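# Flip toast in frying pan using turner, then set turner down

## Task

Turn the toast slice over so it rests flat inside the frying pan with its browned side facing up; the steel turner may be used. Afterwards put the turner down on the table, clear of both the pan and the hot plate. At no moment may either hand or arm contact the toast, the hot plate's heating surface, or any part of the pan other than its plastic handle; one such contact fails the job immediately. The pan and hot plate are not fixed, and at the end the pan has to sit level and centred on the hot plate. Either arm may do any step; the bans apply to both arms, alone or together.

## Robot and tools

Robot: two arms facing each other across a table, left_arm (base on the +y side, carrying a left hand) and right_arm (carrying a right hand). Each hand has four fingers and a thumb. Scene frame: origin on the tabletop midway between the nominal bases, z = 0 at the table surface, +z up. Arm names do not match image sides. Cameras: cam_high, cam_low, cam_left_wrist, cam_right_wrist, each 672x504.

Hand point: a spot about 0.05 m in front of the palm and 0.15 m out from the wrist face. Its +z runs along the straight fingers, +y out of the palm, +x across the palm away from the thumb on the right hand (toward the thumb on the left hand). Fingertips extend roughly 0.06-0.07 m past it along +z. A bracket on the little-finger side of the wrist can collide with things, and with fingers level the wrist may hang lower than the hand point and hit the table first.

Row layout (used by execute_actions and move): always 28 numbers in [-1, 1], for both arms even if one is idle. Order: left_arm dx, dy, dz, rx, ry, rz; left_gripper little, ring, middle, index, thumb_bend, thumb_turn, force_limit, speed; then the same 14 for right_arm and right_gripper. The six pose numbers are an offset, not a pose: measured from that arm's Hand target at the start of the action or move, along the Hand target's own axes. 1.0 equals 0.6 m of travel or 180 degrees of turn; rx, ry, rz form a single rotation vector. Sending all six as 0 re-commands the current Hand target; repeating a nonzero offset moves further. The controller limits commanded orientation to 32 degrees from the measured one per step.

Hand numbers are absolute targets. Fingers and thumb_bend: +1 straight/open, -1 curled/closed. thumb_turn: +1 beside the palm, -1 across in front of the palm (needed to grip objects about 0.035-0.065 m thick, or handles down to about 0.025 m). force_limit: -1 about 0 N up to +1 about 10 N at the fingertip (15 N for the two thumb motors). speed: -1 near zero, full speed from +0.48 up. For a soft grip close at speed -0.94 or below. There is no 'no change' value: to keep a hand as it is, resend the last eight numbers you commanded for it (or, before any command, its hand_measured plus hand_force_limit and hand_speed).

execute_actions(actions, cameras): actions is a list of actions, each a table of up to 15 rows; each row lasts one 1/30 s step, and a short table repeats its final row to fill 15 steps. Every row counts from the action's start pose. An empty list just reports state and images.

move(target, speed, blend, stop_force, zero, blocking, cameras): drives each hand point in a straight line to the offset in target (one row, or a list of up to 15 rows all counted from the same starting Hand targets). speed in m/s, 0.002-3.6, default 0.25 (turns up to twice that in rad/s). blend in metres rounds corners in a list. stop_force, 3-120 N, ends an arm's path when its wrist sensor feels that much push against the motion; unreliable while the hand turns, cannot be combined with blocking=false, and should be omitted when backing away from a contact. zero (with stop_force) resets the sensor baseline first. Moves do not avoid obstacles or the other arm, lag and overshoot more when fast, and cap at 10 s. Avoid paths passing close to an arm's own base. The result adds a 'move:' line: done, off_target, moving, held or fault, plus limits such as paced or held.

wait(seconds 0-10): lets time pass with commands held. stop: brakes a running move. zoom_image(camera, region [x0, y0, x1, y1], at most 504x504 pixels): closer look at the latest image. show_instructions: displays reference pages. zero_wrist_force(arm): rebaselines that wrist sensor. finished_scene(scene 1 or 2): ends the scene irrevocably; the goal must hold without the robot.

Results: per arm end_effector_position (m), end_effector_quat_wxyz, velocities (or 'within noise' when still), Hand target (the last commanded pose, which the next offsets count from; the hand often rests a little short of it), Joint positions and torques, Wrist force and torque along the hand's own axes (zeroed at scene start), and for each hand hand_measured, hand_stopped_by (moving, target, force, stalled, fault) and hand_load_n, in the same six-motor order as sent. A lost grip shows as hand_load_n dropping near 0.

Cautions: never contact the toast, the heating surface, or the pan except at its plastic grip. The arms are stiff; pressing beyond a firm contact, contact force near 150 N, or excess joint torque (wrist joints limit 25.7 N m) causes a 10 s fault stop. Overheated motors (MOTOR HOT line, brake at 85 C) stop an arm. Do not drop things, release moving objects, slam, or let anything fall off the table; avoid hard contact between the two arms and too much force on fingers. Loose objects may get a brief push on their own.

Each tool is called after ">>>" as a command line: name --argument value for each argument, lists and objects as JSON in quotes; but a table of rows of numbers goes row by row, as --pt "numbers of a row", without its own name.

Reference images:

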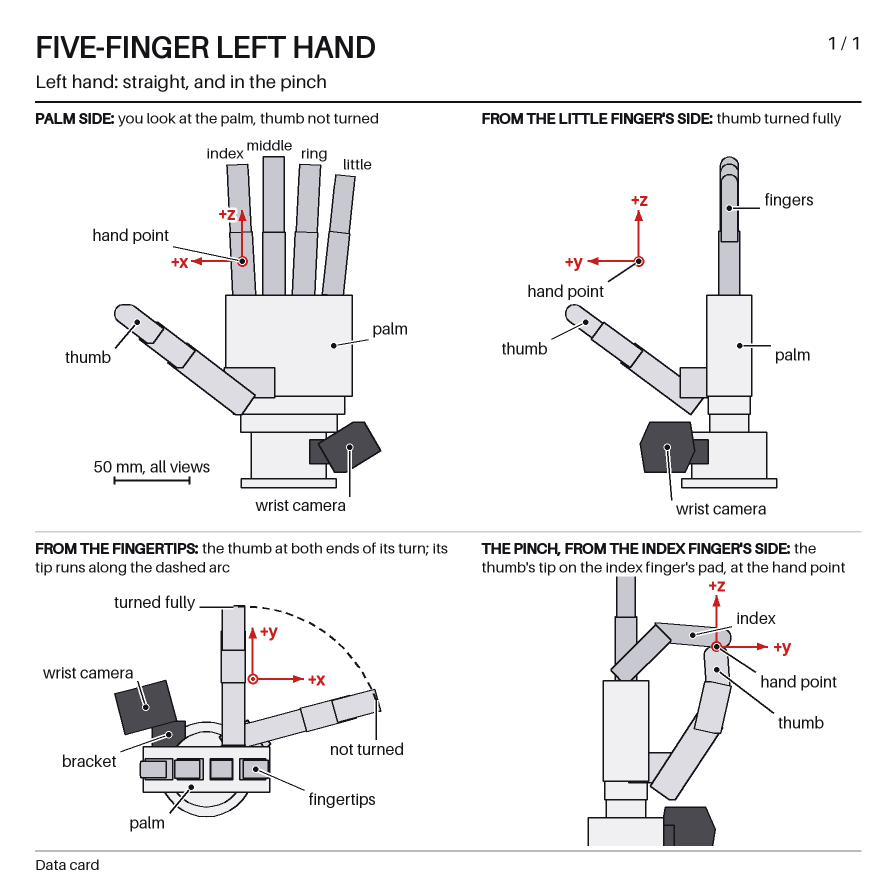

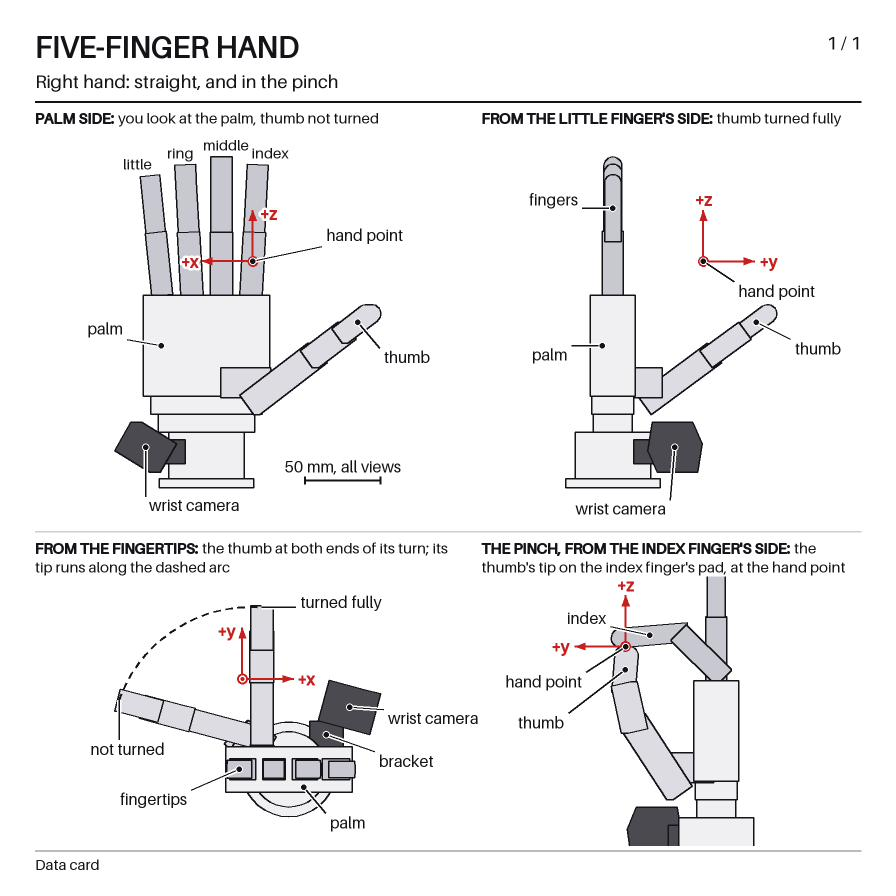

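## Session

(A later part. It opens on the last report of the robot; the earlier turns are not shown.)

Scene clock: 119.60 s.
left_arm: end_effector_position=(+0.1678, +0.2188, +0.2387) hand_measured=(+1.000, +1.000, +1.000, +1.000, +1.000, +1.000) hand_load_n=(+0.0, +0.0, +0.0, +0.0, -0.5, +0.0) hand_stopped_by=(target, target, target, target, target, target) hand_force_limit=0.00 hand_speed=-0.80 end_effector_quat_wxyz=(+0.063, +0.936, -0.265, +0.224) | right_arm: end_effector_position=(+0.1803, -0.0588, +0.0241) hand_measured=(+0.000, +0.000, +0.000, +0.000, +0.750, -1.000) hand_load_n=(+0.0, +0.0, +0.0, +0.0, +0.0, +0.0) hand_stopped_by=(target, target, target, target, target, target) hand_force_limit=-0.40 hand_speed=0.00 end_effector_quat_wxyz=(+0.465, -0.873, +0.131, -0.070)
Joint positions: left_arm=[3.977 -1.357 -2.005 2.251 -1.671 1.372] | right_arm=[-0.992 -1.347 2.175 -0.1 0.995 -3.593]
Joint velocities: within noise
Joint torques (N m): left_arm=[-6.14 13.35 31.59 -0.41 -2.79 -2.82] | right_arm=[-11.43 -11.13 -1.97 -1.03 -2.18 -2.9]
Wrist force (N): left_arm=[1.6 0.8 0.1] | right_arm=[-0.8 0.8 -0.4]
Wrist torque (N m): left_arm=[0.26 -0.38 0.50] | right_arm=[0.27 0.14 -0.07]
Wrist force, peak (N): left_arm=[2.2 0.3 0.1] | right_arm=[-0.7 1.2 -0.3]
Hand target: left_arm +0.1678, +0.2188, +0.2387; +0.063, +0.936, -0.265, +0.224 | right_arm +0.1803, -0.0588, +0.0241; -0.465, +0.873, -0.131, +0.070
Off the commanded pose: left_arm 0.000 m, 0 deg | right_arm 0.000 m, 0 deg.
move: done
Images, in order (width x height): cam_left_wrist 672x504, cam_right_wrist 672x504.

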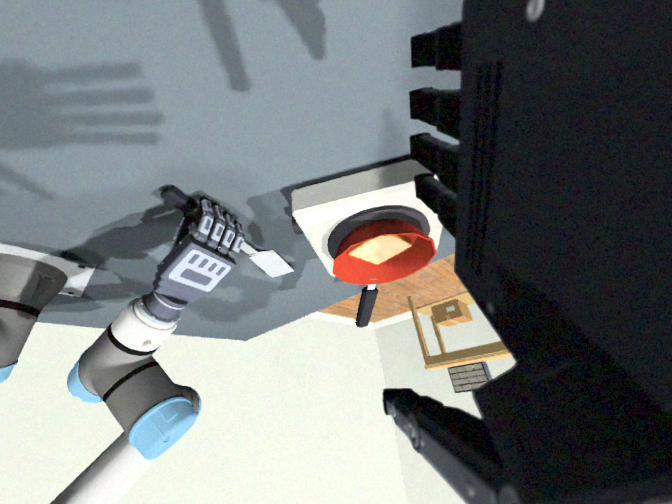

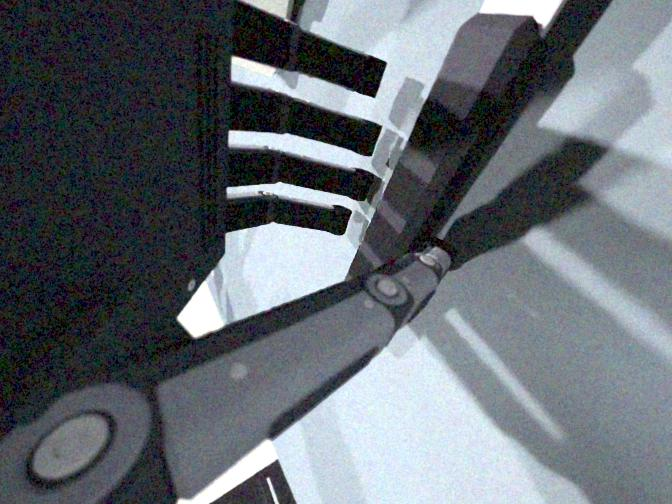

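>>> move --target '[0,0,0,0,0,0,1,1,1,1,1,1,0,-0.8,0,0.0093,-0.0138,0,0,0,0,0,0,0,0.75,-1,-0.4,0]' --speed 0.02 --stop_force 3 --cameras '["cam_right_wrist"]'

>>> execute_actions --actions '[[[0,0,0,0,0,0,1,1,1,1,1,1,0,-0.8,0,0,0,0,0,0,0,-0.5,-0.5,-0.5,0.3,-1,-0.4,-0.85]],[[0,0,0,0,0,0,1,1,1,1,1,1,0,-0.8,0,0,0,0,0,0,0,-0.5,-0.5,-0.5,0.3,-1,-0.4,-0.85]]]' --cameras '[]'

>>> wait --seconds 3 --cameras '["cam_right_wrist","cam_left_wrist"]'

Scene clock: 125.00 s.
left_arm: end_effector_position=(+0.1678, +0.2188, +0.2387) hand_measured=(+1.000, +1.000, +1.000, +1.000, +1.000, +1.000) hand_load_n=(+0.0, +0.0, +0.0, +0.0, +0.0, +0.0) hand_stopped_by=(target, target, target, target, target, target) hand_force_limit=0.00 hand_speed=-0.80 end_effector_quat_wxyz=(+0.063, +0.936, -0.265, +0.224) | right_arm: end_effector_position=(+0.1774, -0.0684, +0.0240) hand_measured=(+0.000, +0.000, +0.000, +0.000, +0.750, -1.000) hand_load_n=(+0.0, +0.0, +0.0, +0.0, +0.0, +0.0) hand_stopped_by=(target, target, target, target, target, target) hand_force_limit=-0.40 hand_speed=0.00 end_effector_quat_wxyz=(+0.465, -0.873, +0.131, -0.070)
Joint positions: left_arm=[3.977 -1.357 -2.005 2.251 -1.671 1.372] | right_arm=[-1.015 -1.365 2.201 -0.098 0.978 -3.611]
Joint velocities: within noise
Joint torques (N m): left_arm=[-5.6 9.88 31.02 -0.92 -2.95 -2.75] | right_arm=[-10.86 -35.8 -0.89 2.26 -2.24 -2.96]
Wrist force (N): left_arm=[1.7 0.6 0.1] | right_arm=[-0.8 0.8 -0.2]
Wrist torque (N m): left_arm=[0.25 -0.40 0.51] | right_arm=[0.27 0.14 -0.07]
Wrist force, peak (N): left_arm=[2.0 0.7 0.1] | right_arm=[-0.9 1.0 -0.5]
Hand target: left_arm +0.1678, +0.2188, +0.2387; +0.063, +0.936, -0.265, +0.224 | right_arm +0.1774, -0.0684, +0.0240; -0.465, +0.873, -0.131, +0.070
Off the commanded pose: left_arm 0.000 m, 0 deg | right_arm 0.000 m, 0 deg.
move: done
Images, in order (width x height): cam_right_wrist 672x504.

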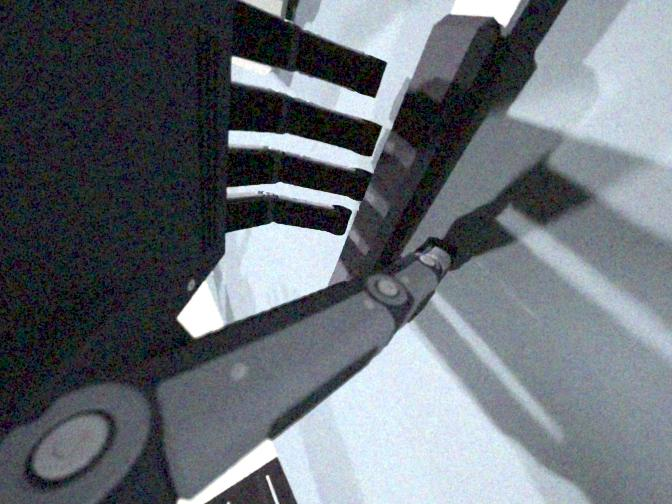

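Scene clock: 126.20 s.
left_arm: end_effector_position=(+0.1678, +0.2188, +0.2387) hand_measured=(+1.000, +1.000, +1.000, +1.000, +1.000, +1.000) hand_load_n=(+0.0, +0.0, +0.0, +0.0, -0.5, +0.0) hand_stopped_by=(target, target, target, target, target, target) hand_force_limit=0.00 hand_speed=-0.80 end_effector_quat_wxyz=(+0.063, +0.936, -0.265, +0.224) | right_arm: end_effector_position=(+0.1774, -0.0684, +0.0241) hand_measured=(+0.000, -0.290, -0.206, -0.276, +0.646, -1.000) hand_load_n=(+0.0, +4.5, +1.5, +3.0, +7.0, +0.5) hand_stopped_by=(target, force, force, force, force, target) hand_force_limit=-0.40 hand_speed=-0.85 end_effector_quat_wxyz=(+0.465, -0.873, +0.131, -0.070)
Joint positions: left_arm=[3.977 -1.357 -2.005 2.251 -1.671 1.372] | right_arm=[-1.015 -1.365 2.201 -0.098 0.978 -3.611]
Joint velocities: within noise
Joint torques (N m): left_arm=[-5.43 11.66 31.96 -0.61 -2.86 -2.68] | right_arm=[-10.32 -32.77 -1.77 2.01 -0.7 -2.78]
Wrist force (N): left_arm=[1.4 0.3 -0.3] | right_arm=[-0.5 -0.6 -1.1]
Wrist torque (N m): left_arm=[0.21 -0.36 0.51] | right_arm=[0.20 0.11 -0.13]
Wrist force, peak (N): left_arm=[1.9 0.6 0.0] | right_arm=[-1.4 -1.6 -0.2]
Hand target: left_arm +0.1678, +0.2188, +0.2387; +0.063, +0.936, -0.265, +0.224 | right_arm +0.1774, -0.0684, +0.0240; -0.465, +0.873, -0.131, +0.070
Off the commanded pose: left_arm 0.000 m, 0 deg | right_arm 0.000 m, 0 deg.
Step readings (end_effector_position of left_arm | right_arm):
0: (+0.1678, +0.2188, +0.2387) | (+0.1774, -0.0684, +0.0240)
1: (+0.1678, +0.2188, +0.2387) | (+0.1774, -0.0684, +0.0240)
2: (+0.1678, +0.2188, +0.2387) | (+0.1774, -0.0684, +0.0240)
4: (+0.1678, +0.2188, +0.2387) | (+0.1774, -0.0684, +0.0240)
8: (+0.1678, +0.2188, +0.2387) | (+0.1774, -0.0684, +0.0240)
15: (+0.1678, +0.2188, +0.2387) | (+0.1774, -0.0684, +0.0240)
16: (+0.1678, +0.2188, +0.2387) | (+0.1774, -0.0684, +0.0240)
17: (+0.1678, +0.2188, +0.2387) | (+0.1774, -0.0684, +0.0240)
19: (+0.1678, +0.2188, +0.2387) | (+0.1774, -0.0684, +0.0240)
23: (+0.1678, +0.2188, +0.2387) | (+0.1774, -0.0684, +0.0240)
30: (+0.1678, +0.2188, +0.2387) | (+0.1774, -0.0684, +0.0241)
No camera images: "cameras" was empty.

Scene clock: 129.20 s.
left_arm: end_effector_position=(+0.1678, +0.2188, +0.2387) hand_measured=(+1.000, +1.000, +1.000, +1.000, +1.000, +1.000) hand_load_n=(+0.5, +0.0, +0.0, +0.0, +0.0, -0.5) hand_stopped_by=(target, target, target, target, target, target) hand_force_limit=0.00 hand_speed=-0.80 end_effector_quat_wxyz=(+0.063, +0.936, -0.265, +0.224) | right_arm: end_effector_position=(+0.1774, -0.0684, +0.0240) hand_measured=(+0.000, -0.290, -0.206, -0.276, +0.646, -1.000) hand_load_n=(+0.0, +4.0, +1.5, +3.0, +7.0, +0.5) hand_stopped_by=(target, force, force, force, force, target) hand_force_limit=-0.40 hand_speed=-0.85 end_effector_quat_wxyz=(+0.465, -0.873, +0.131, -0.070)
Joint positions: left_arm=[3.977 -1.357 -2.005 2.251 -1.671 1.372] | right_arm=[-1.015 -1.365 2.201 -0.098 0.978 -3.611]
Joint velocities: within noise
Joint torques (N m): left_arm=[-5.92 11.55 31.87 -0.83 -2.79 -2.7] | right_arm=[-9.98 -21.99 -7.02 1.63 1.51 -2.32]
Wrist force (N): left_arm=[1.8 0.3 -0.1] | right_arm=[-0.3 -0.6 -0.9]
Wrist torque (N m): left_arm=[0.21 -0.41 0.53] | right_arm=[0.21 0.08 -0.12]
Wrist force, peak (N): left_arm=[1.9 0.4 -0.3] | right_arm=[-0.4 -0.9 -1.1]
Hand target: left_arm +0.1678, +0.2188, +0.2387; +0.063, +0.936, -0.265, +0.224 | right_arm +0.1774, -0.0684, +0.0240; -0.465, +0.873, -0.131, +0.070
Off the commanded pose: left_arm 0.000 m, 0 deg | right_arm 0.000 m, 0 deg.
wait: 3.00 s; at rest by 0.17 s
Images, in order (width x height): cam_left_wrist 672x504, cam_right_wrist 672x504.

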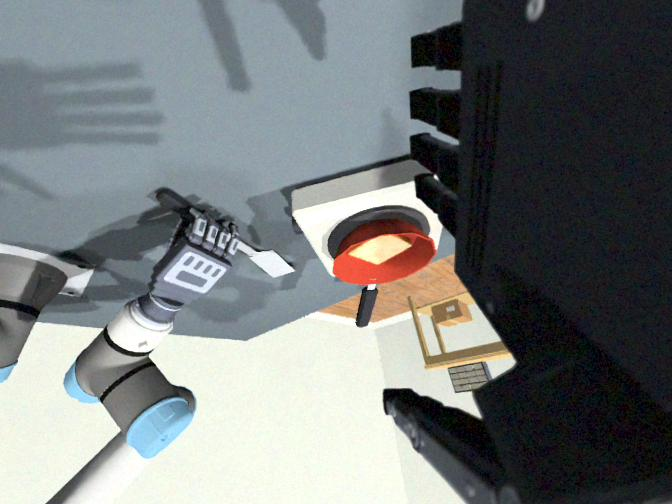

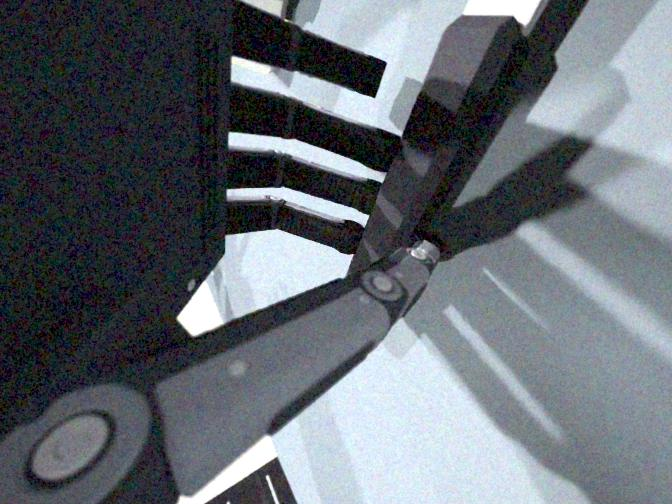

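>>> execute_actions --actions '[[[0,0,0,0,0,0,1,1,1,1,1,1,0,-0.8,0,0,0,0,0,0,0,-0.7,-0.7,-0.7,0.2,-1,0.6,-0.85]],[[0,0,0,0,0,0,1,1,1,1,1,1,0,-0.8,0,0,0,0,0,0,0,-0.7,-0.7,-0.7,0.2,-1,0.6,-0.85]]]' --cameras '["cam_right_wrist"]'

Scene clock: 133.70 s.
left_arm: end_effector_position=(+0.1678, +0.2188, +0.2387) hand_measured=(+1.000, +1.000, +1.000, +1.000, +1.000, +1.000) hand_load_n=(+0.0, +0.0, +0.0, +0.0, +0.0, +0.0) hand_stopped_by=(target, target, target, target, target, target) hand_force_limit=0.00 hand_speed=-0.80 end_effector_quat_wxyz=(+0.063, +0.936, -0.265, +0.224) | right_arm: end_effector_position=(+0.1774, -0.0684, +0.0240) hand_measured=(+0.000, -0.328, -0.232, -0.300, +0.642, -1.000) hand_load_n=(+0.0, +10.5, +5.0, +6.0, +17.0, +2.5) hand_stopped_by=(target, force, force, force, force, target) hand_force_limit=0.60 hand_speed=-0.85 end_effector_quat_wxyz=(+0.465, -0.873, +0.131, -0.070)
Joint positions: left_arm=[3.977 -1.357 -2.005 2.251 -1.671 1.372] | right_arm=[-1.015 -1.365 2.201 -0.098 0.978 -3.611]
Joint velocities: within noise
Joint torques (N m): left_arm=[-6.27 11.54 31.19 -1.27 -2.81 -2.66] | right_arm=[-9.29 -11.14 -12.28 1.08 1.64 -1.8]
Wrist force (N): left_arm=[1.7 0.4 0.1] | right_arm=[0.0 -9.3 -4.4]
Wrist torque (N m): left_arm=[0.20 -0.39 0.52] | right_arm=[0.00 0.04 -0.26]
Wrist force, peak (N): left_arm=[1.9 0.6 0.1] | right_arm=[-0.1 -9.9 -4.4]
Hand target: left_arm +0.1678, +0.2188, +0.2387; +0.063, +0.936, -0.265, +0.224 | right_arm +0.1774, -0.0684, +0.0240; -0.465, +0.873, -0.131, +0.070
Off the commanded pose: left_arm 0.000 m, 0 deg | right_arm 0.000 m, 0 deg.
Step readings (end_effector_position of left_arm | right_arm):
0: (+0.1678, +0.2188, +0.2387) | (+0.1774, -0.0684, +0.0240)
1: (+0.1678, +0.2188, +0.2387) | (+0.1774, -0.0684, +0.0240)
2: (+0.1678, +0.2188, +0.2387) | (+0.1774, -0.0684, +0.0240)
4: (+0.1678, +0.2188, +0.2387) | (+0.1774, -0.0684, +0.0240)
8: (+0.1678, +0.2188, +0.2387) | (+0.1774, -0.0684, +0.0240)
15: (+0.1678, +0.2188, +0.2387) | (+0.1774, -0.0684, +0.0240)
16: (+0.1678, +0.2188, +0.2387) | (+0.1774, -0.0684, +0.0240)
17: (+0.1678, +0.2188, +0.2387) | (+0.1774, -0.0684, +0.0240)
19: (+0.1678, +0.2188, +0.2387) | (+0.1774, -0.0684, +0.0240)
23: (+0.1678, +0.2188, +0.2387) | (+0.1774, -0.0684, +0.0240)
30: (+0.1678, +0.2188, +0.2387) | (+0.1774, -0.0684, +0.0240)
Images, in order (width x height): cam_right_wrist 672x504.

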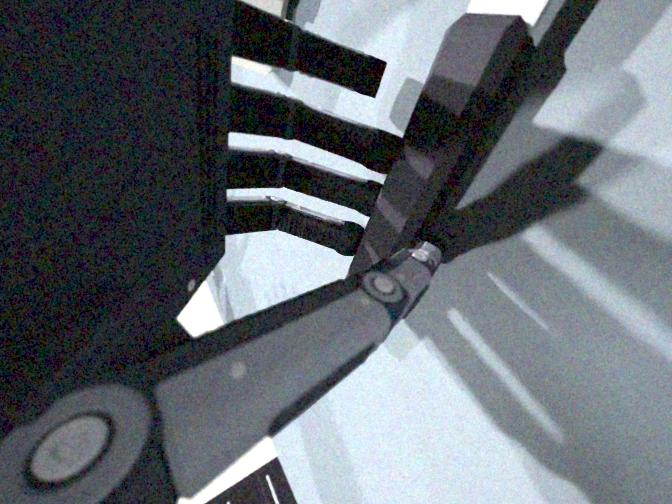

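>>> move --pt "0 0 0 0 0 0 1 1 1 1 1 1 0 -0.8 0 -0.0691 -0.0466 0 0 0 0 -0.7 -0.7 -0.7 0.2 -1 0.6 -0.85" --pt "0 0 0 0 0 0 1 1 1 1 1 1 0 -0.8 0 -0.3178 -0.2143 0 -0.1013 -0.0683 0 -0.7 -0.7 -0.7 0.2 -1 0.6 -0.85" --speed '[0.05,0.15]'

>>> zoom_image --camera "cam_low" --region '[345, 190, 425, 240]'

>>> zoom_image --camera "cam_high" --region '[245, 210, 325, 285]'

>>> zoom_image --camera "cam_left_wrist" --region '[310, 180, 450, 290]'

Scene clock: 146.47 s.
left_arm: end_effector_position=(+0.1678, +0.2188, +0.2387) hand_measured=(+1.000, +1.000, +1.000, +1.000, +1.000, +1.000) hand_load_n=(+0.0, +0.0, +0.0, +0.0, -0.5, +0.0) hand_stopped_by=(target, target, target, target, target, target) hand_force_limit=0.00 hand_speed=-0.80 end_effector_quat_wxyz=(+0.063, +0.936, -0.265, +0.224) | right_arm: end_effector_position=(+0.1774, -0.0687, +0.2540) hand_measured=(+0.000, -0.328, -0.232, -0.302, +0.638, -1.000) hand_load_n=(+0.0, +0.0, +0.0, +0.0, +0.5, +0.0) hand_stopped_by=(target, force, force, force, force, target) hand_force_limit=0.60 hand_speed=-0.85 end_effector_quat_wxyz=(-0.470, +0.882, +0.038, -0.020)
Joint positions: left_arm=[3.977 -1.357 -2.005 2.251 -1.671 1.372] | right_arm=[-1.105 -1.476 1.723 0.843 0.681 -4.121]
Joint velocities: within noise
Joint torques (N m): left_arm=[-4.34 10.04 31.7 -1.44 -2.78 -2.64] | right_arm=[-11.06 -9.99 -34.69 3.34 -2.62 -2.94]
Wrist force (N): left_arm=[1.8 0.7 0.0] | right_arm=[-0.5 1.1 -0.6]
Wrist torque (N m): left_arm=[0.26 -0.41 0.51] | right_arm=[0.32 0.11 -0.04]
Wrist force, peak (N): left_arm=[2.1 0.5 0.1] | right_arm=[-0.1 -9.6 -4.8]
Hand target: left_arm +0.1678, +0.2188, +0.2387; +0.063, +0.936, -0.265, +0.224 | right_arm +0.1774, -0.0687, +0.2540; -0.470, +0.882, +0.038, -0.020
Off the commanded pose: left_arm 0.000 m, 0 deg | right_arm 0.000 m, 0 deg.
move: done

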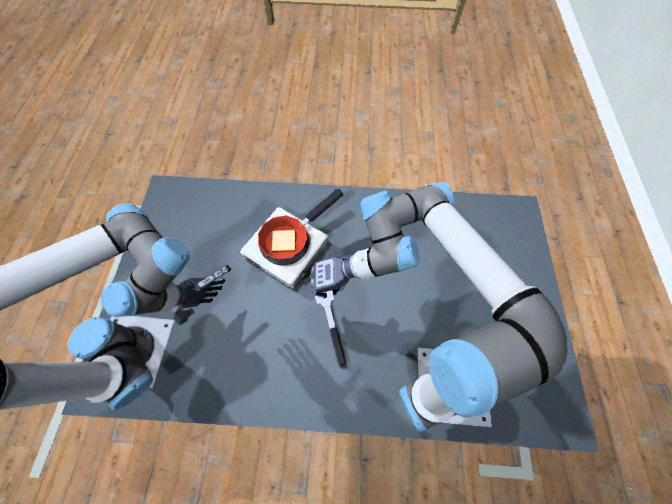

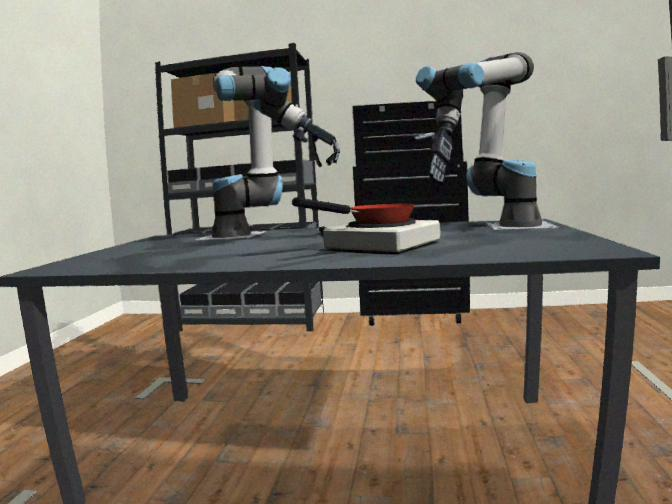

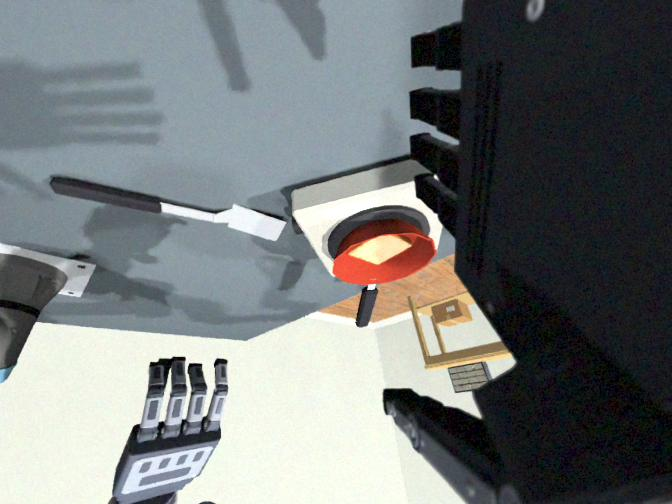

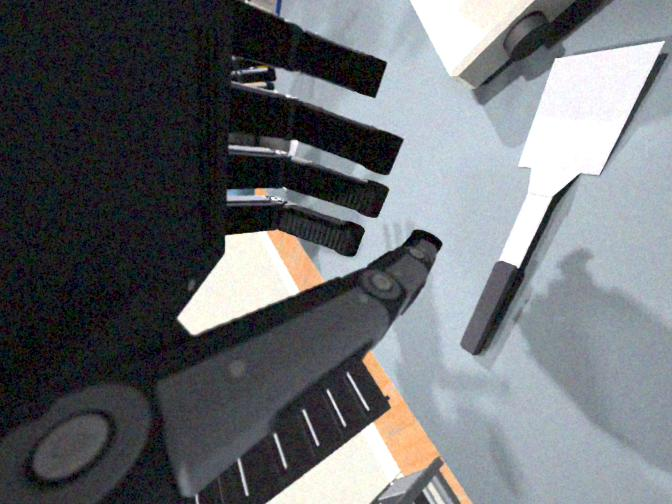

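Scaled by 6.300.

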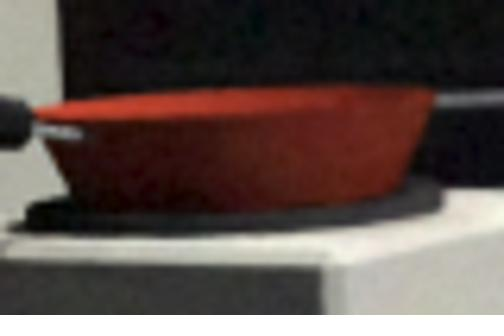

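Scaled by 6.300.

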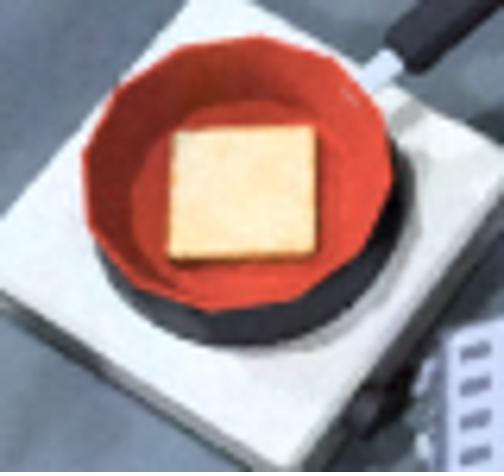

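Scaled by 3.600.

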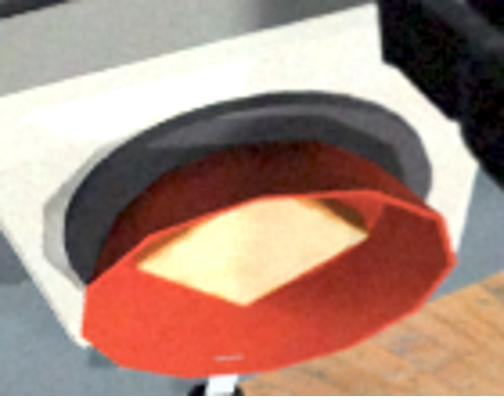

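>>> zoom_image --camera "cam_high" --region '[280, 255, 400, 375]'

>>> zoom_image --camera "cam_left_wrist" --region '[30, 150, 310, 290]'

Scaled by 4.200.

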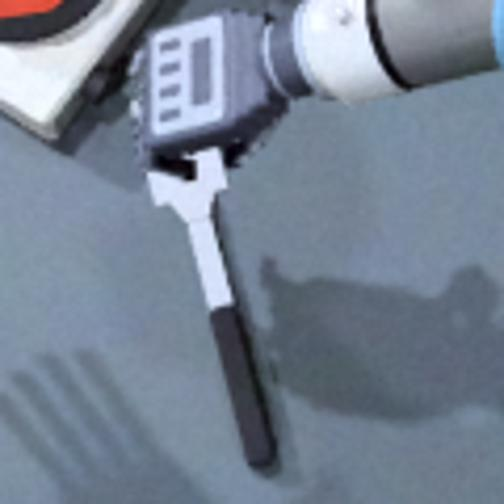

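Scaled by 1.800.

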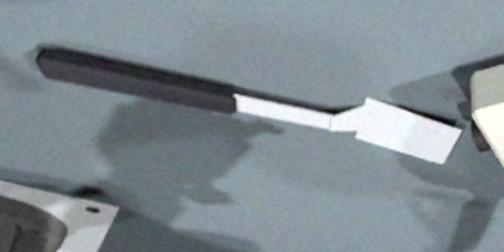

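>>> move --target '[0,0,0,0,0,0,1,1,1,1,1,1,0,-0.8,-0.179,0.2421,0.1299,0,-0.0829,-0.0559,0,0,0,0,0.75,-1,-0.4,0]' --speed 0.15

>>> zoom_image --camera "cam_left_wrist" --region '[20, 100, 300, 320]'

>>> zoom_image --camera "cam_high" --region '[280, 255, 400, 375]'

Scene clock: 172.17 s.
left_arm: end_effector_position=(+0.1678, +0.2188, +0.2387) hand_measured=(+1.000, +1.000, +1.000, +1.000, +1.000, +1.000) hand_load_n=(+0.0, +0.0, +0.0, +0.0, +0.0, +0.0) hand_stopped_by=(target, target, target, target, target, target) hand_force_limit=0.00 hand_speed=-0.80 end_effector_quat_wxyz=(+0.063, +0.936, -0.265, +0.224) | right_arm: end_effector_position=(+0.0718, -0.0942, +0.0901) hand_measured=(+0.000, +0.000, +0.000, +0.000, +0.750, -1.000) hand_load_n=(+0.0, +0.0, +0.0, +0.0, +0.0, +0.0) hand_stopped_by=(target, target, target, target, target, target) hand_force_limit=-0.40 hand_speed=0.00 end_effector_quat_wxyz=(-0.461, +0.865, +0.175, -0.093)
Joint positions: left_arm=[3.977 -1.357 -2.005 2.251 -1.671 1.372] | right_arm=[-1.033 -1.306 2.087 0.618 0.602 -4.504]
Joint velocities: within noise
Joint torques (N m): left_arm=[-4.2 8.99 31.63 -1.41 -2.66 -2.59] | right_arm=[8.46 -11.66 1.94 0.58 -2.84 -2.74]
Wrist force (N): left_arm=[1.5 0.4 0.3] | right_arm=[-0.7 0.9 -0.5]
Wrist torque (N m): left_arm=[0.20 -0.36 0.51] | right_arm=[0.29 0.12 -0.07]
Wrist force, peak (N): left_arm=[2.0 0.4 0.3] | right_arm=[-1.2 1.4 0.0]
Hand target: left_arm +0.1678, +0.2188, +0.2387; +0.063, +0.936, -0.265, +0.224 | right_arm +0.0718, -0.0942, +0.0900; -0.461, +0.865, +0.175, -0.093
Off the commanded pose: left_arm 0.000 m, 0 deg | right_arm 0.000 m, 0 deg.
move: done

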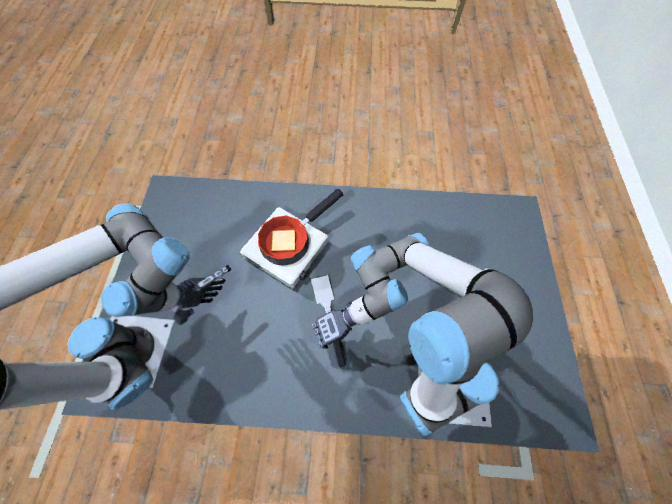

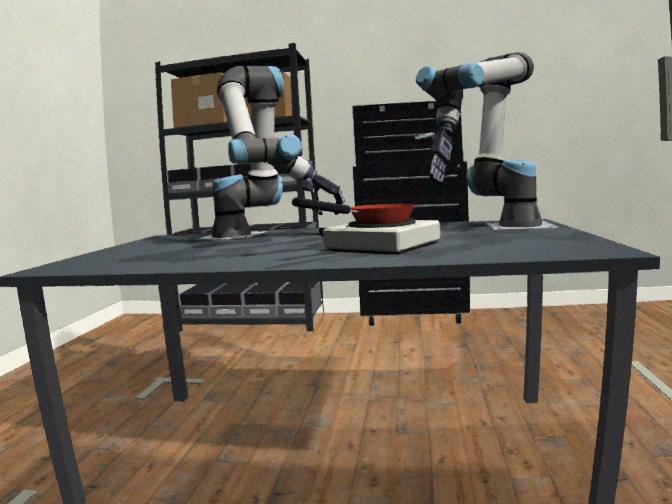

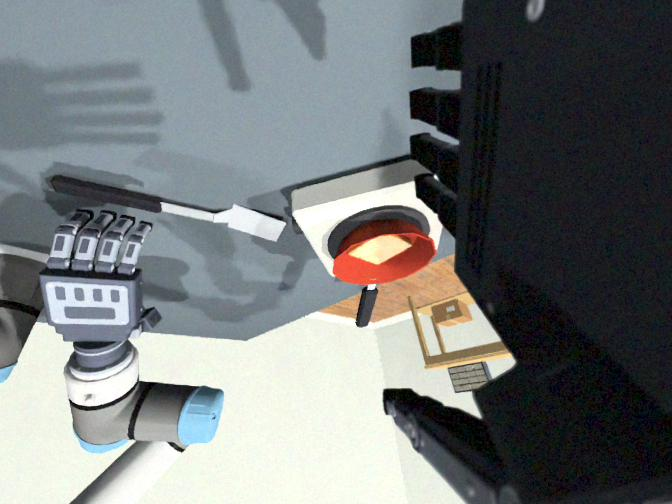

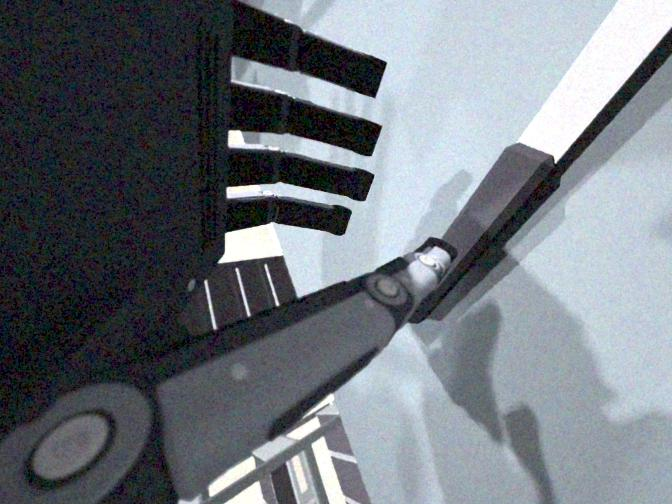

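Scaled by 1.800.

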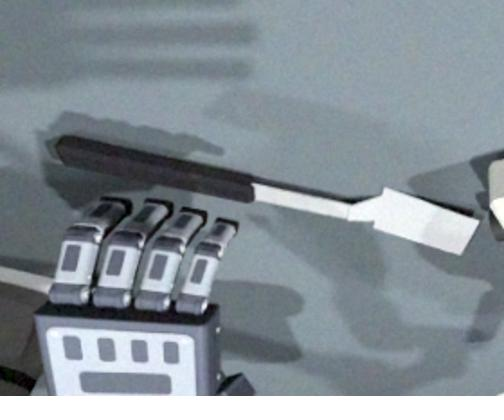

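Scaled by 4.200.

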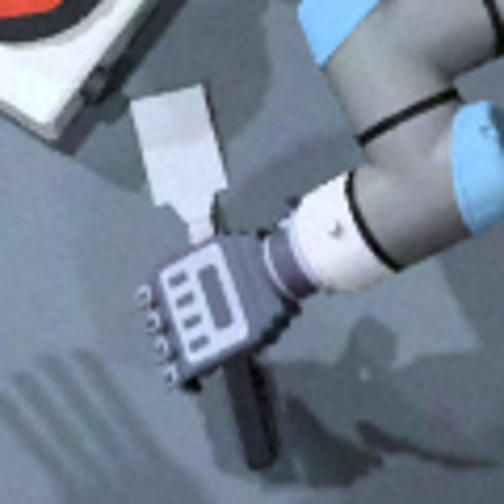

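>>> move --target '[0,0,0,0,0,0,1,1,1,1,1,1,0,-0.8,0,0.0491,0.0613,0,0.0138,0.0093,0,0,0,0,0.75,-1,-0.4,0]' --speed 0.08 --stop_force 4 --cameras '["cam_right_wrist","cam_left_wrist"]'

>>> zoom_image --camera "cam_left_wrist" --region '[20, 140, 200, 280]'

Scene clock: 181.23 s.
left_arm: end_effector_position=(+0.1678, +0.2188, +0.2387) hand_measured=(+1.000, +1.000, +1.000, +1.000, +1.000, +1.000) hand_load_n=(+0.0, +0.0, +0.0, +0.0, -0.5, +0.0) hand_stopped_by=(target, target, target, target, target, target) hand_force_limit=0.00 hand_speed=-0.80 end_effector_quat_wxyz=(+0.063, +0.936, -0.265, +0.224) | right_arm: end_effector_position=(+0.0663, -0.0812, +0.0450) hand_measured=(+0.000, +0.000, +0.000, +0.000, +0.750, -1.000) hand_load_n=(+0.0, +0.0, +0.0, +0.0, +0.0, +0.0) hand_stopped_by=(target, target, target, target, target, target) hand_force_limit=-0.40 hand_speed=0.00 end_effector_quat_wxyz=(-0.463, +0.869, +0.153, -0.081)
Joint positions: left_arm=[3.977 -1.357 -2.005 2.251 -1.671 1.372] | right_arm=[-0.985 -1.25 2.124 0.387 0.626 -4.336]
Joint velocities: within noise
Joint torques (N m): left_arm=[-5.36 8.85 31.72 -1.84 -2.54 -2.52] | right_arm=[8.88 -12.82 1.93 0.25 0.93 2.46]
Wrist force (N): left_arm=[1.5 0.8 -0.2] | right_arm=[-0.5 1.0 -0.4]
Wrist torque (N m): left_arm=[0.28 -0.38 0.50] | right_arm=[0.29 0.09 -0.06]
Wrist force, peak (N): left_arm=[2.0 0.6 -0.2] | right_arm=[-0.7 1.4 0.0]
Hand target: left_arm +0.1678, +0.2188, +0.2387; +0.063, +0.936, -0.265, +0.224 | right_arm +0.0663, -0.0812, +0.0450; -0.463, +0.869, +0.153, -0.081
Off the commanded pose: left_arm 0.000 m, 0 deg | right_arm 0.000 m, 0 deg.
move: done
Images, in order (width x height): cam_left_wrist 672x504, cam_right_wrist 672x504.

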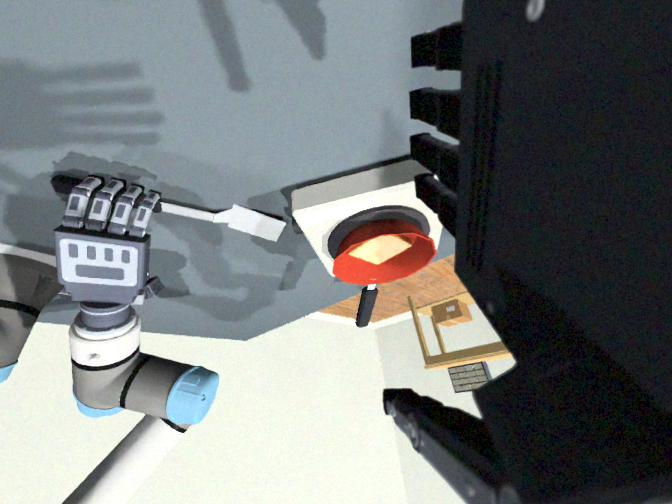

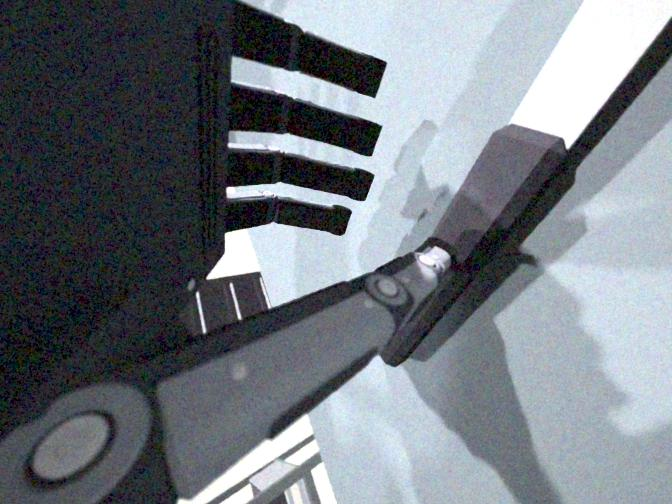

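Scaled by 2.800.

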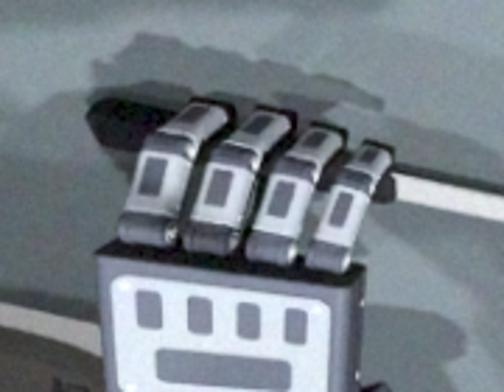

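>>> move --target '[0,0,0,0,0,0,1,1,1,1,1,1,0,-0.8,0.0167,0.0458,0.0008,0,0,0,0,0,0,0,0.75,-1,-0.4,0]' --speed 0.03 --stop_force 3 --cameras '["cam_right_wrist","cam_left_wrist"]'

>>> zoom_image --camera "cam_left_wrist" --region '[20, 140, 200, 280]'

Scene clock: 192.07 s.
left_arm: end_effector_position=(+0.1678, +0.2188, +0.2387) hand_measured=(+1.000, +1.000, +1.000, +1.000, +1.000, +1.000) hand_load_n=(+0.0, +0.0, +0.0, +0.0, +0.0, +0.0) hand_stopped_by=(target, target, target, target, target, target) hand_force_limit=0.00 hand_speed=-0.80 end_effector_quat_wxyz=(+0.063, +0.936, -0.265, +0.224) | right_arm: end_effector_position=(+0.0695, -0.0836, +0.0399) hand_measured=(+0.000, +0.000, +0.000, +0.000, +0.750, -1.000) hand_load_n=(+0.0, +0.0, +0.0, +0.0, -1.0, +0.5) hand_stopped_by=(target, target, target, target, target, target) hand_force_limit=-0.40 hand_speed=0.00 end_effector_quat_wxyz=(-0.463, +0.869, +0.153, -0.081)
Joint positions: left_arm=[3.977 -1.357 -2.005 2.251 -1.671 1.372] | right_arm=[-0.998 -1.236 2.128 0.384 0.623 -4.357]
Joint velocities: within noise
Joint torques (N m): left_arm=[-3.98 7.94 31.94 -1.82 -2.62 -2.41] | right_arm=[8.24 -37.92 -25.69 3.34 0.94 2.31]
Wrist force (N): left_arm=[1.6 0.2 0.0] | right_arm=[-1.0 -0.9 -1.3]
Wrist torque (N m): left_arm=[0.19 -0.38 0.52] | right_arm=[0.21 0.12 -0.07]
Wrist force, peak (N): left_arm=[1.7 1.1 0.1] | right_arm=[-3.3 -15.0 -11.7]
Hand target: left_arm +0.1678, +0.2188, +0.2387; +0.063, +0.936, -0.265, +0.224 | right_arm +0.0695, -0.0836, +0.0399; -0.463, +0.869, +0.153, -0.081 (not the last commanded pose)
Off the commanded pose: left_arm 0.000 m, 0 deg | right_arm 0.023 m, 0 deg.
move: contact (right_arm)
Images, in order (width x height): cam_left_wrist 672x504, cam_right_wrist 672x504.

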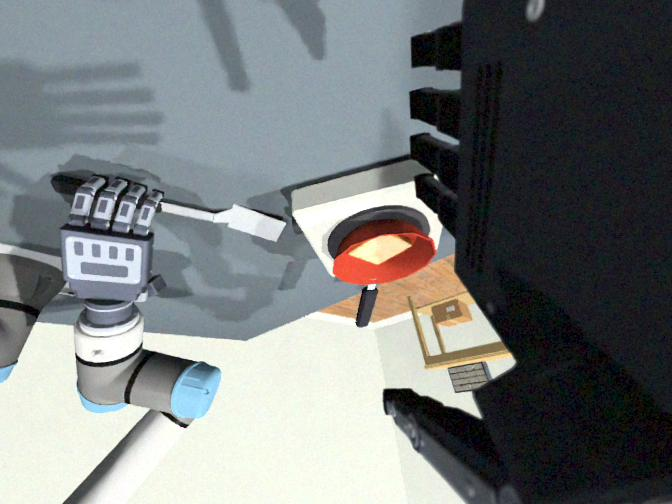

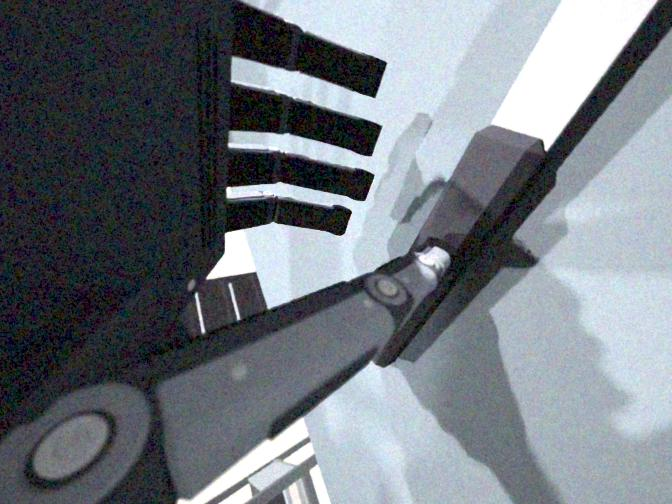

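Scaled by 2.800.

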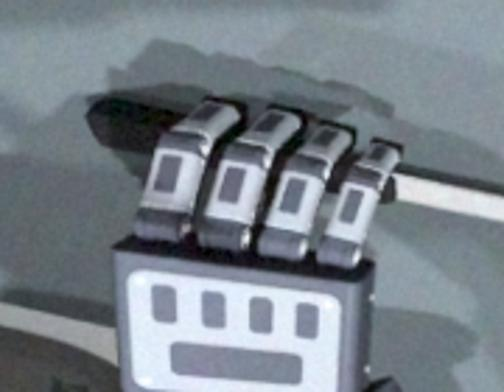

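>>> move --pt "0 0 0 0 0 0 1 1 1 1 1 1 0 -0.8 0 -0.0166 -0.0112 0 0 0 0 0 0 0 0.75 -1 -0.4 0" --pt "0 0 0 0 0 0 1 1 1 1 1 1 0 -0.8 0.0083 0.0039 -0.0416 0 0 0 0 0 0 0 0.75 -1 -0.4 0" --speed 0.06 --cameras '["cam_right_wrist"]'

>>> move --target '[0,0,0,0,0,0,1,1,1,1,1,1,0,-0.8,0,0.0415,0.028,0,0,0,0,0,0,0,0.75,-1,-0.4,0]' --speed 0.03 --stop_force 3 --cameras '["cam_right_wrist","cam_left_wrist"]'

>>> zoom_image --camera "cam_left_wrist" --region '[20, 140, 200, 280]'

Scene clock: 199.90 s.
left_arm: end_effector_position=(+0.1678, +0.2188, +0.2387) hand_measured=(+1.000, +1.000, +1.000, +1.000, +1.000, +1.000) hand_load_n=(+0.0, +0.0, +0.0, +0.0, -0.5, +0.0) hand_stopped_by=(target, target, target, target, target, target) hand_force_limit=0.00 hand_speed=-0.80 end_effector_quat_wxyz=(+0.063, +0.936, -0.265, +0.224) | right_arm: end_effector_position=(+0.0817, -0.1026, +0.0519) hand_measured=(+0.000, +0.000, +0.000, +0.000, +0.750, -1.000) hand_load_n=(+0.0, +0.0, +0.0, +0.0, +0.0, +0.0) hand_stopped_by=(target, target, target, target, target, target) hand_force_limit=-0.40 hand_speed=0.00 end_effector_quat_wxyz=(-0.463, +0.869, +0.153, -0.081)
Joint positions: left_arm=[3.977 -1.357 -2.005 2.251 -1.671 1.372] | right_arm=[-1.076 -1.25 2.145 0.491 0.604 -4.49]
Joint velocities: within noise
Joint torques (N m): left_arm=[-3.73 7.63 31.28 -2.19 -2.42 -2.46] | right_arm=[-11.49 -12.45 2.82 3.95 -2.88 -2.65]
Wrist force (N): left_arm=[1.7 0.3 0.0] | right_arm=[-0.6 0.9 -0.2]
Wrist torque (N m): left_arm=[0.21 -0.39 0.52] | right_arm=[0.25 0.11 -0.05]
Wrist force, peak (N): left_arm=[1.9 0.6 -0.1] | right_arm=[-1.2 -1.1 -1.2]
Hand target: left_arm +0.1678, +0.2188, +0.2387; +0.063, +0.936, -0.265, +0.224 | right_arm +0.0817, -0.1026, +0.0519; -0.463, +0.869, +0.153, -0.081
Off the commanded pose: left_arm 0.000 m, 0 deg | right_arm 0.000 m, 0 deg.
move: done
Images, in order (width x height): cam_right_wrist 672x504.

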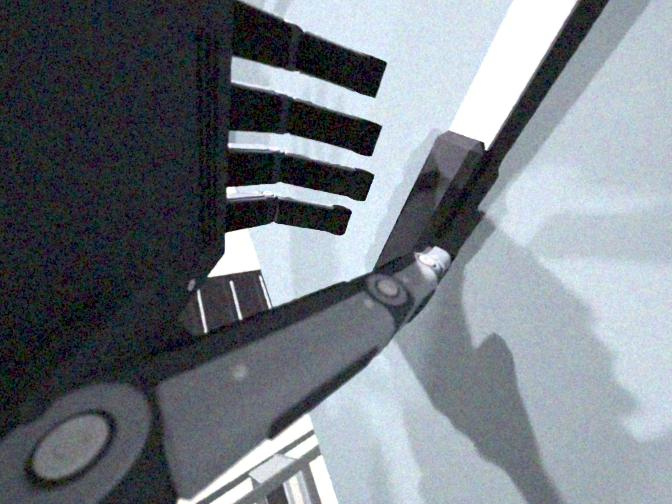

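Scene clock: 201.87 s.
left_arm: end_effector_position=(+0.1678, +0.2188, +0.2387) hand_measured=(+1.000, +1.000, +1.000, +1.000, +1.000, +1.000) hand_load_n=(+0.0, +0.0, +0.0, +0.0, +0.0, +0.0) hand_stopped_by=(target, target, target, target, target, target) hand_force_limit=0.00 hand_speed=-0.80 end_effector_quat_wxyz=(+0.063, +0.936, -0.265, +0.224) | right_arm: end_effector_position=(+0.0817, -0.1026, +0.0219) hand_measured=(+0.000, +0.000, +0.000, +0.000, +0.750, -1.000) hand_load_n=(+0.0, +0.0, +0.0, +0.0, +0.0, +0.0) hand_stopped_by=(target, target, target, target, target, target) hand_force_limit=-0.40 hand_speed=0.00 end_effector_quat_wxyz=(-0.463, +0.869, +0.153, -0.081)
Joint positions: left_arm=[3.977 -1.357 -2.005 2.251 -1.671 1.372] | right_arm=[-1.076 -1.182 2.163 0.405 0.604 -4.49]
Joint velocities: within noise
Joint torques (N m): left_arm=[-2.79 7.6 31.71 -2.18 -2.6 -2.67] | right_arm=[8.78 -13.84 3.81 0.47 -1.84 2.36]
Wrist force (N): left_arm=[1.5 0.7 -0.1] | right_arm=[-0.3 0.8 -0.3]
Wrist torque (N m): left_arm=[0.27 -0.36 0.49] | right_arm=[0.25 0.07 -0.05]
Wrist force, peak (N): left_arm=[1.8 0.9 0.0] | right_arm=[-0.7 1.0 -0.3]
Hand target: left_arm +0.1678, +0.2188, +0.2387; +0.063, +0.936, -0.265, +0.224 | right_arm +0.0817, -0.1026, +0.0219; -0.463, +0.869, +0.153, -0.081
Off the commanded pose: left_arm 0.000 m, 0 deg | right_arm 0.000 m, 0 deg.
move: done
Images, in order (width x height): cam_left_wrist 672x504, cam_right_wrist 672x504.

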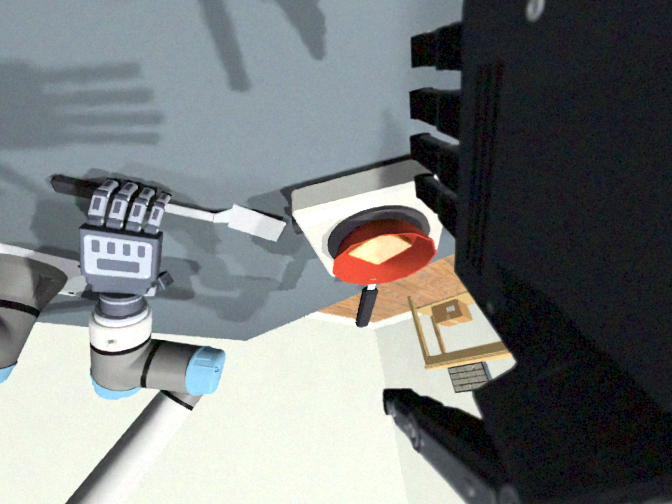

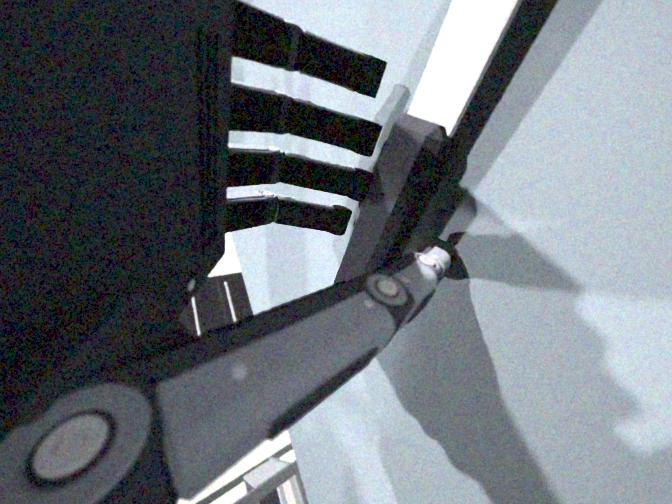

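Scaled by 2.800.

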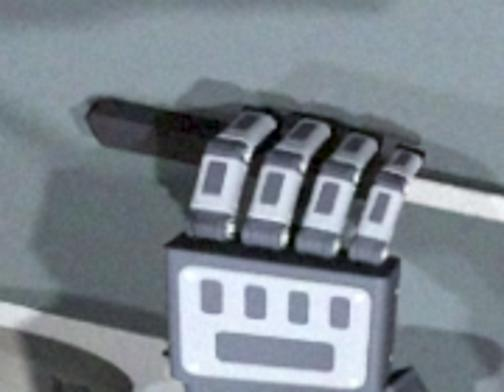

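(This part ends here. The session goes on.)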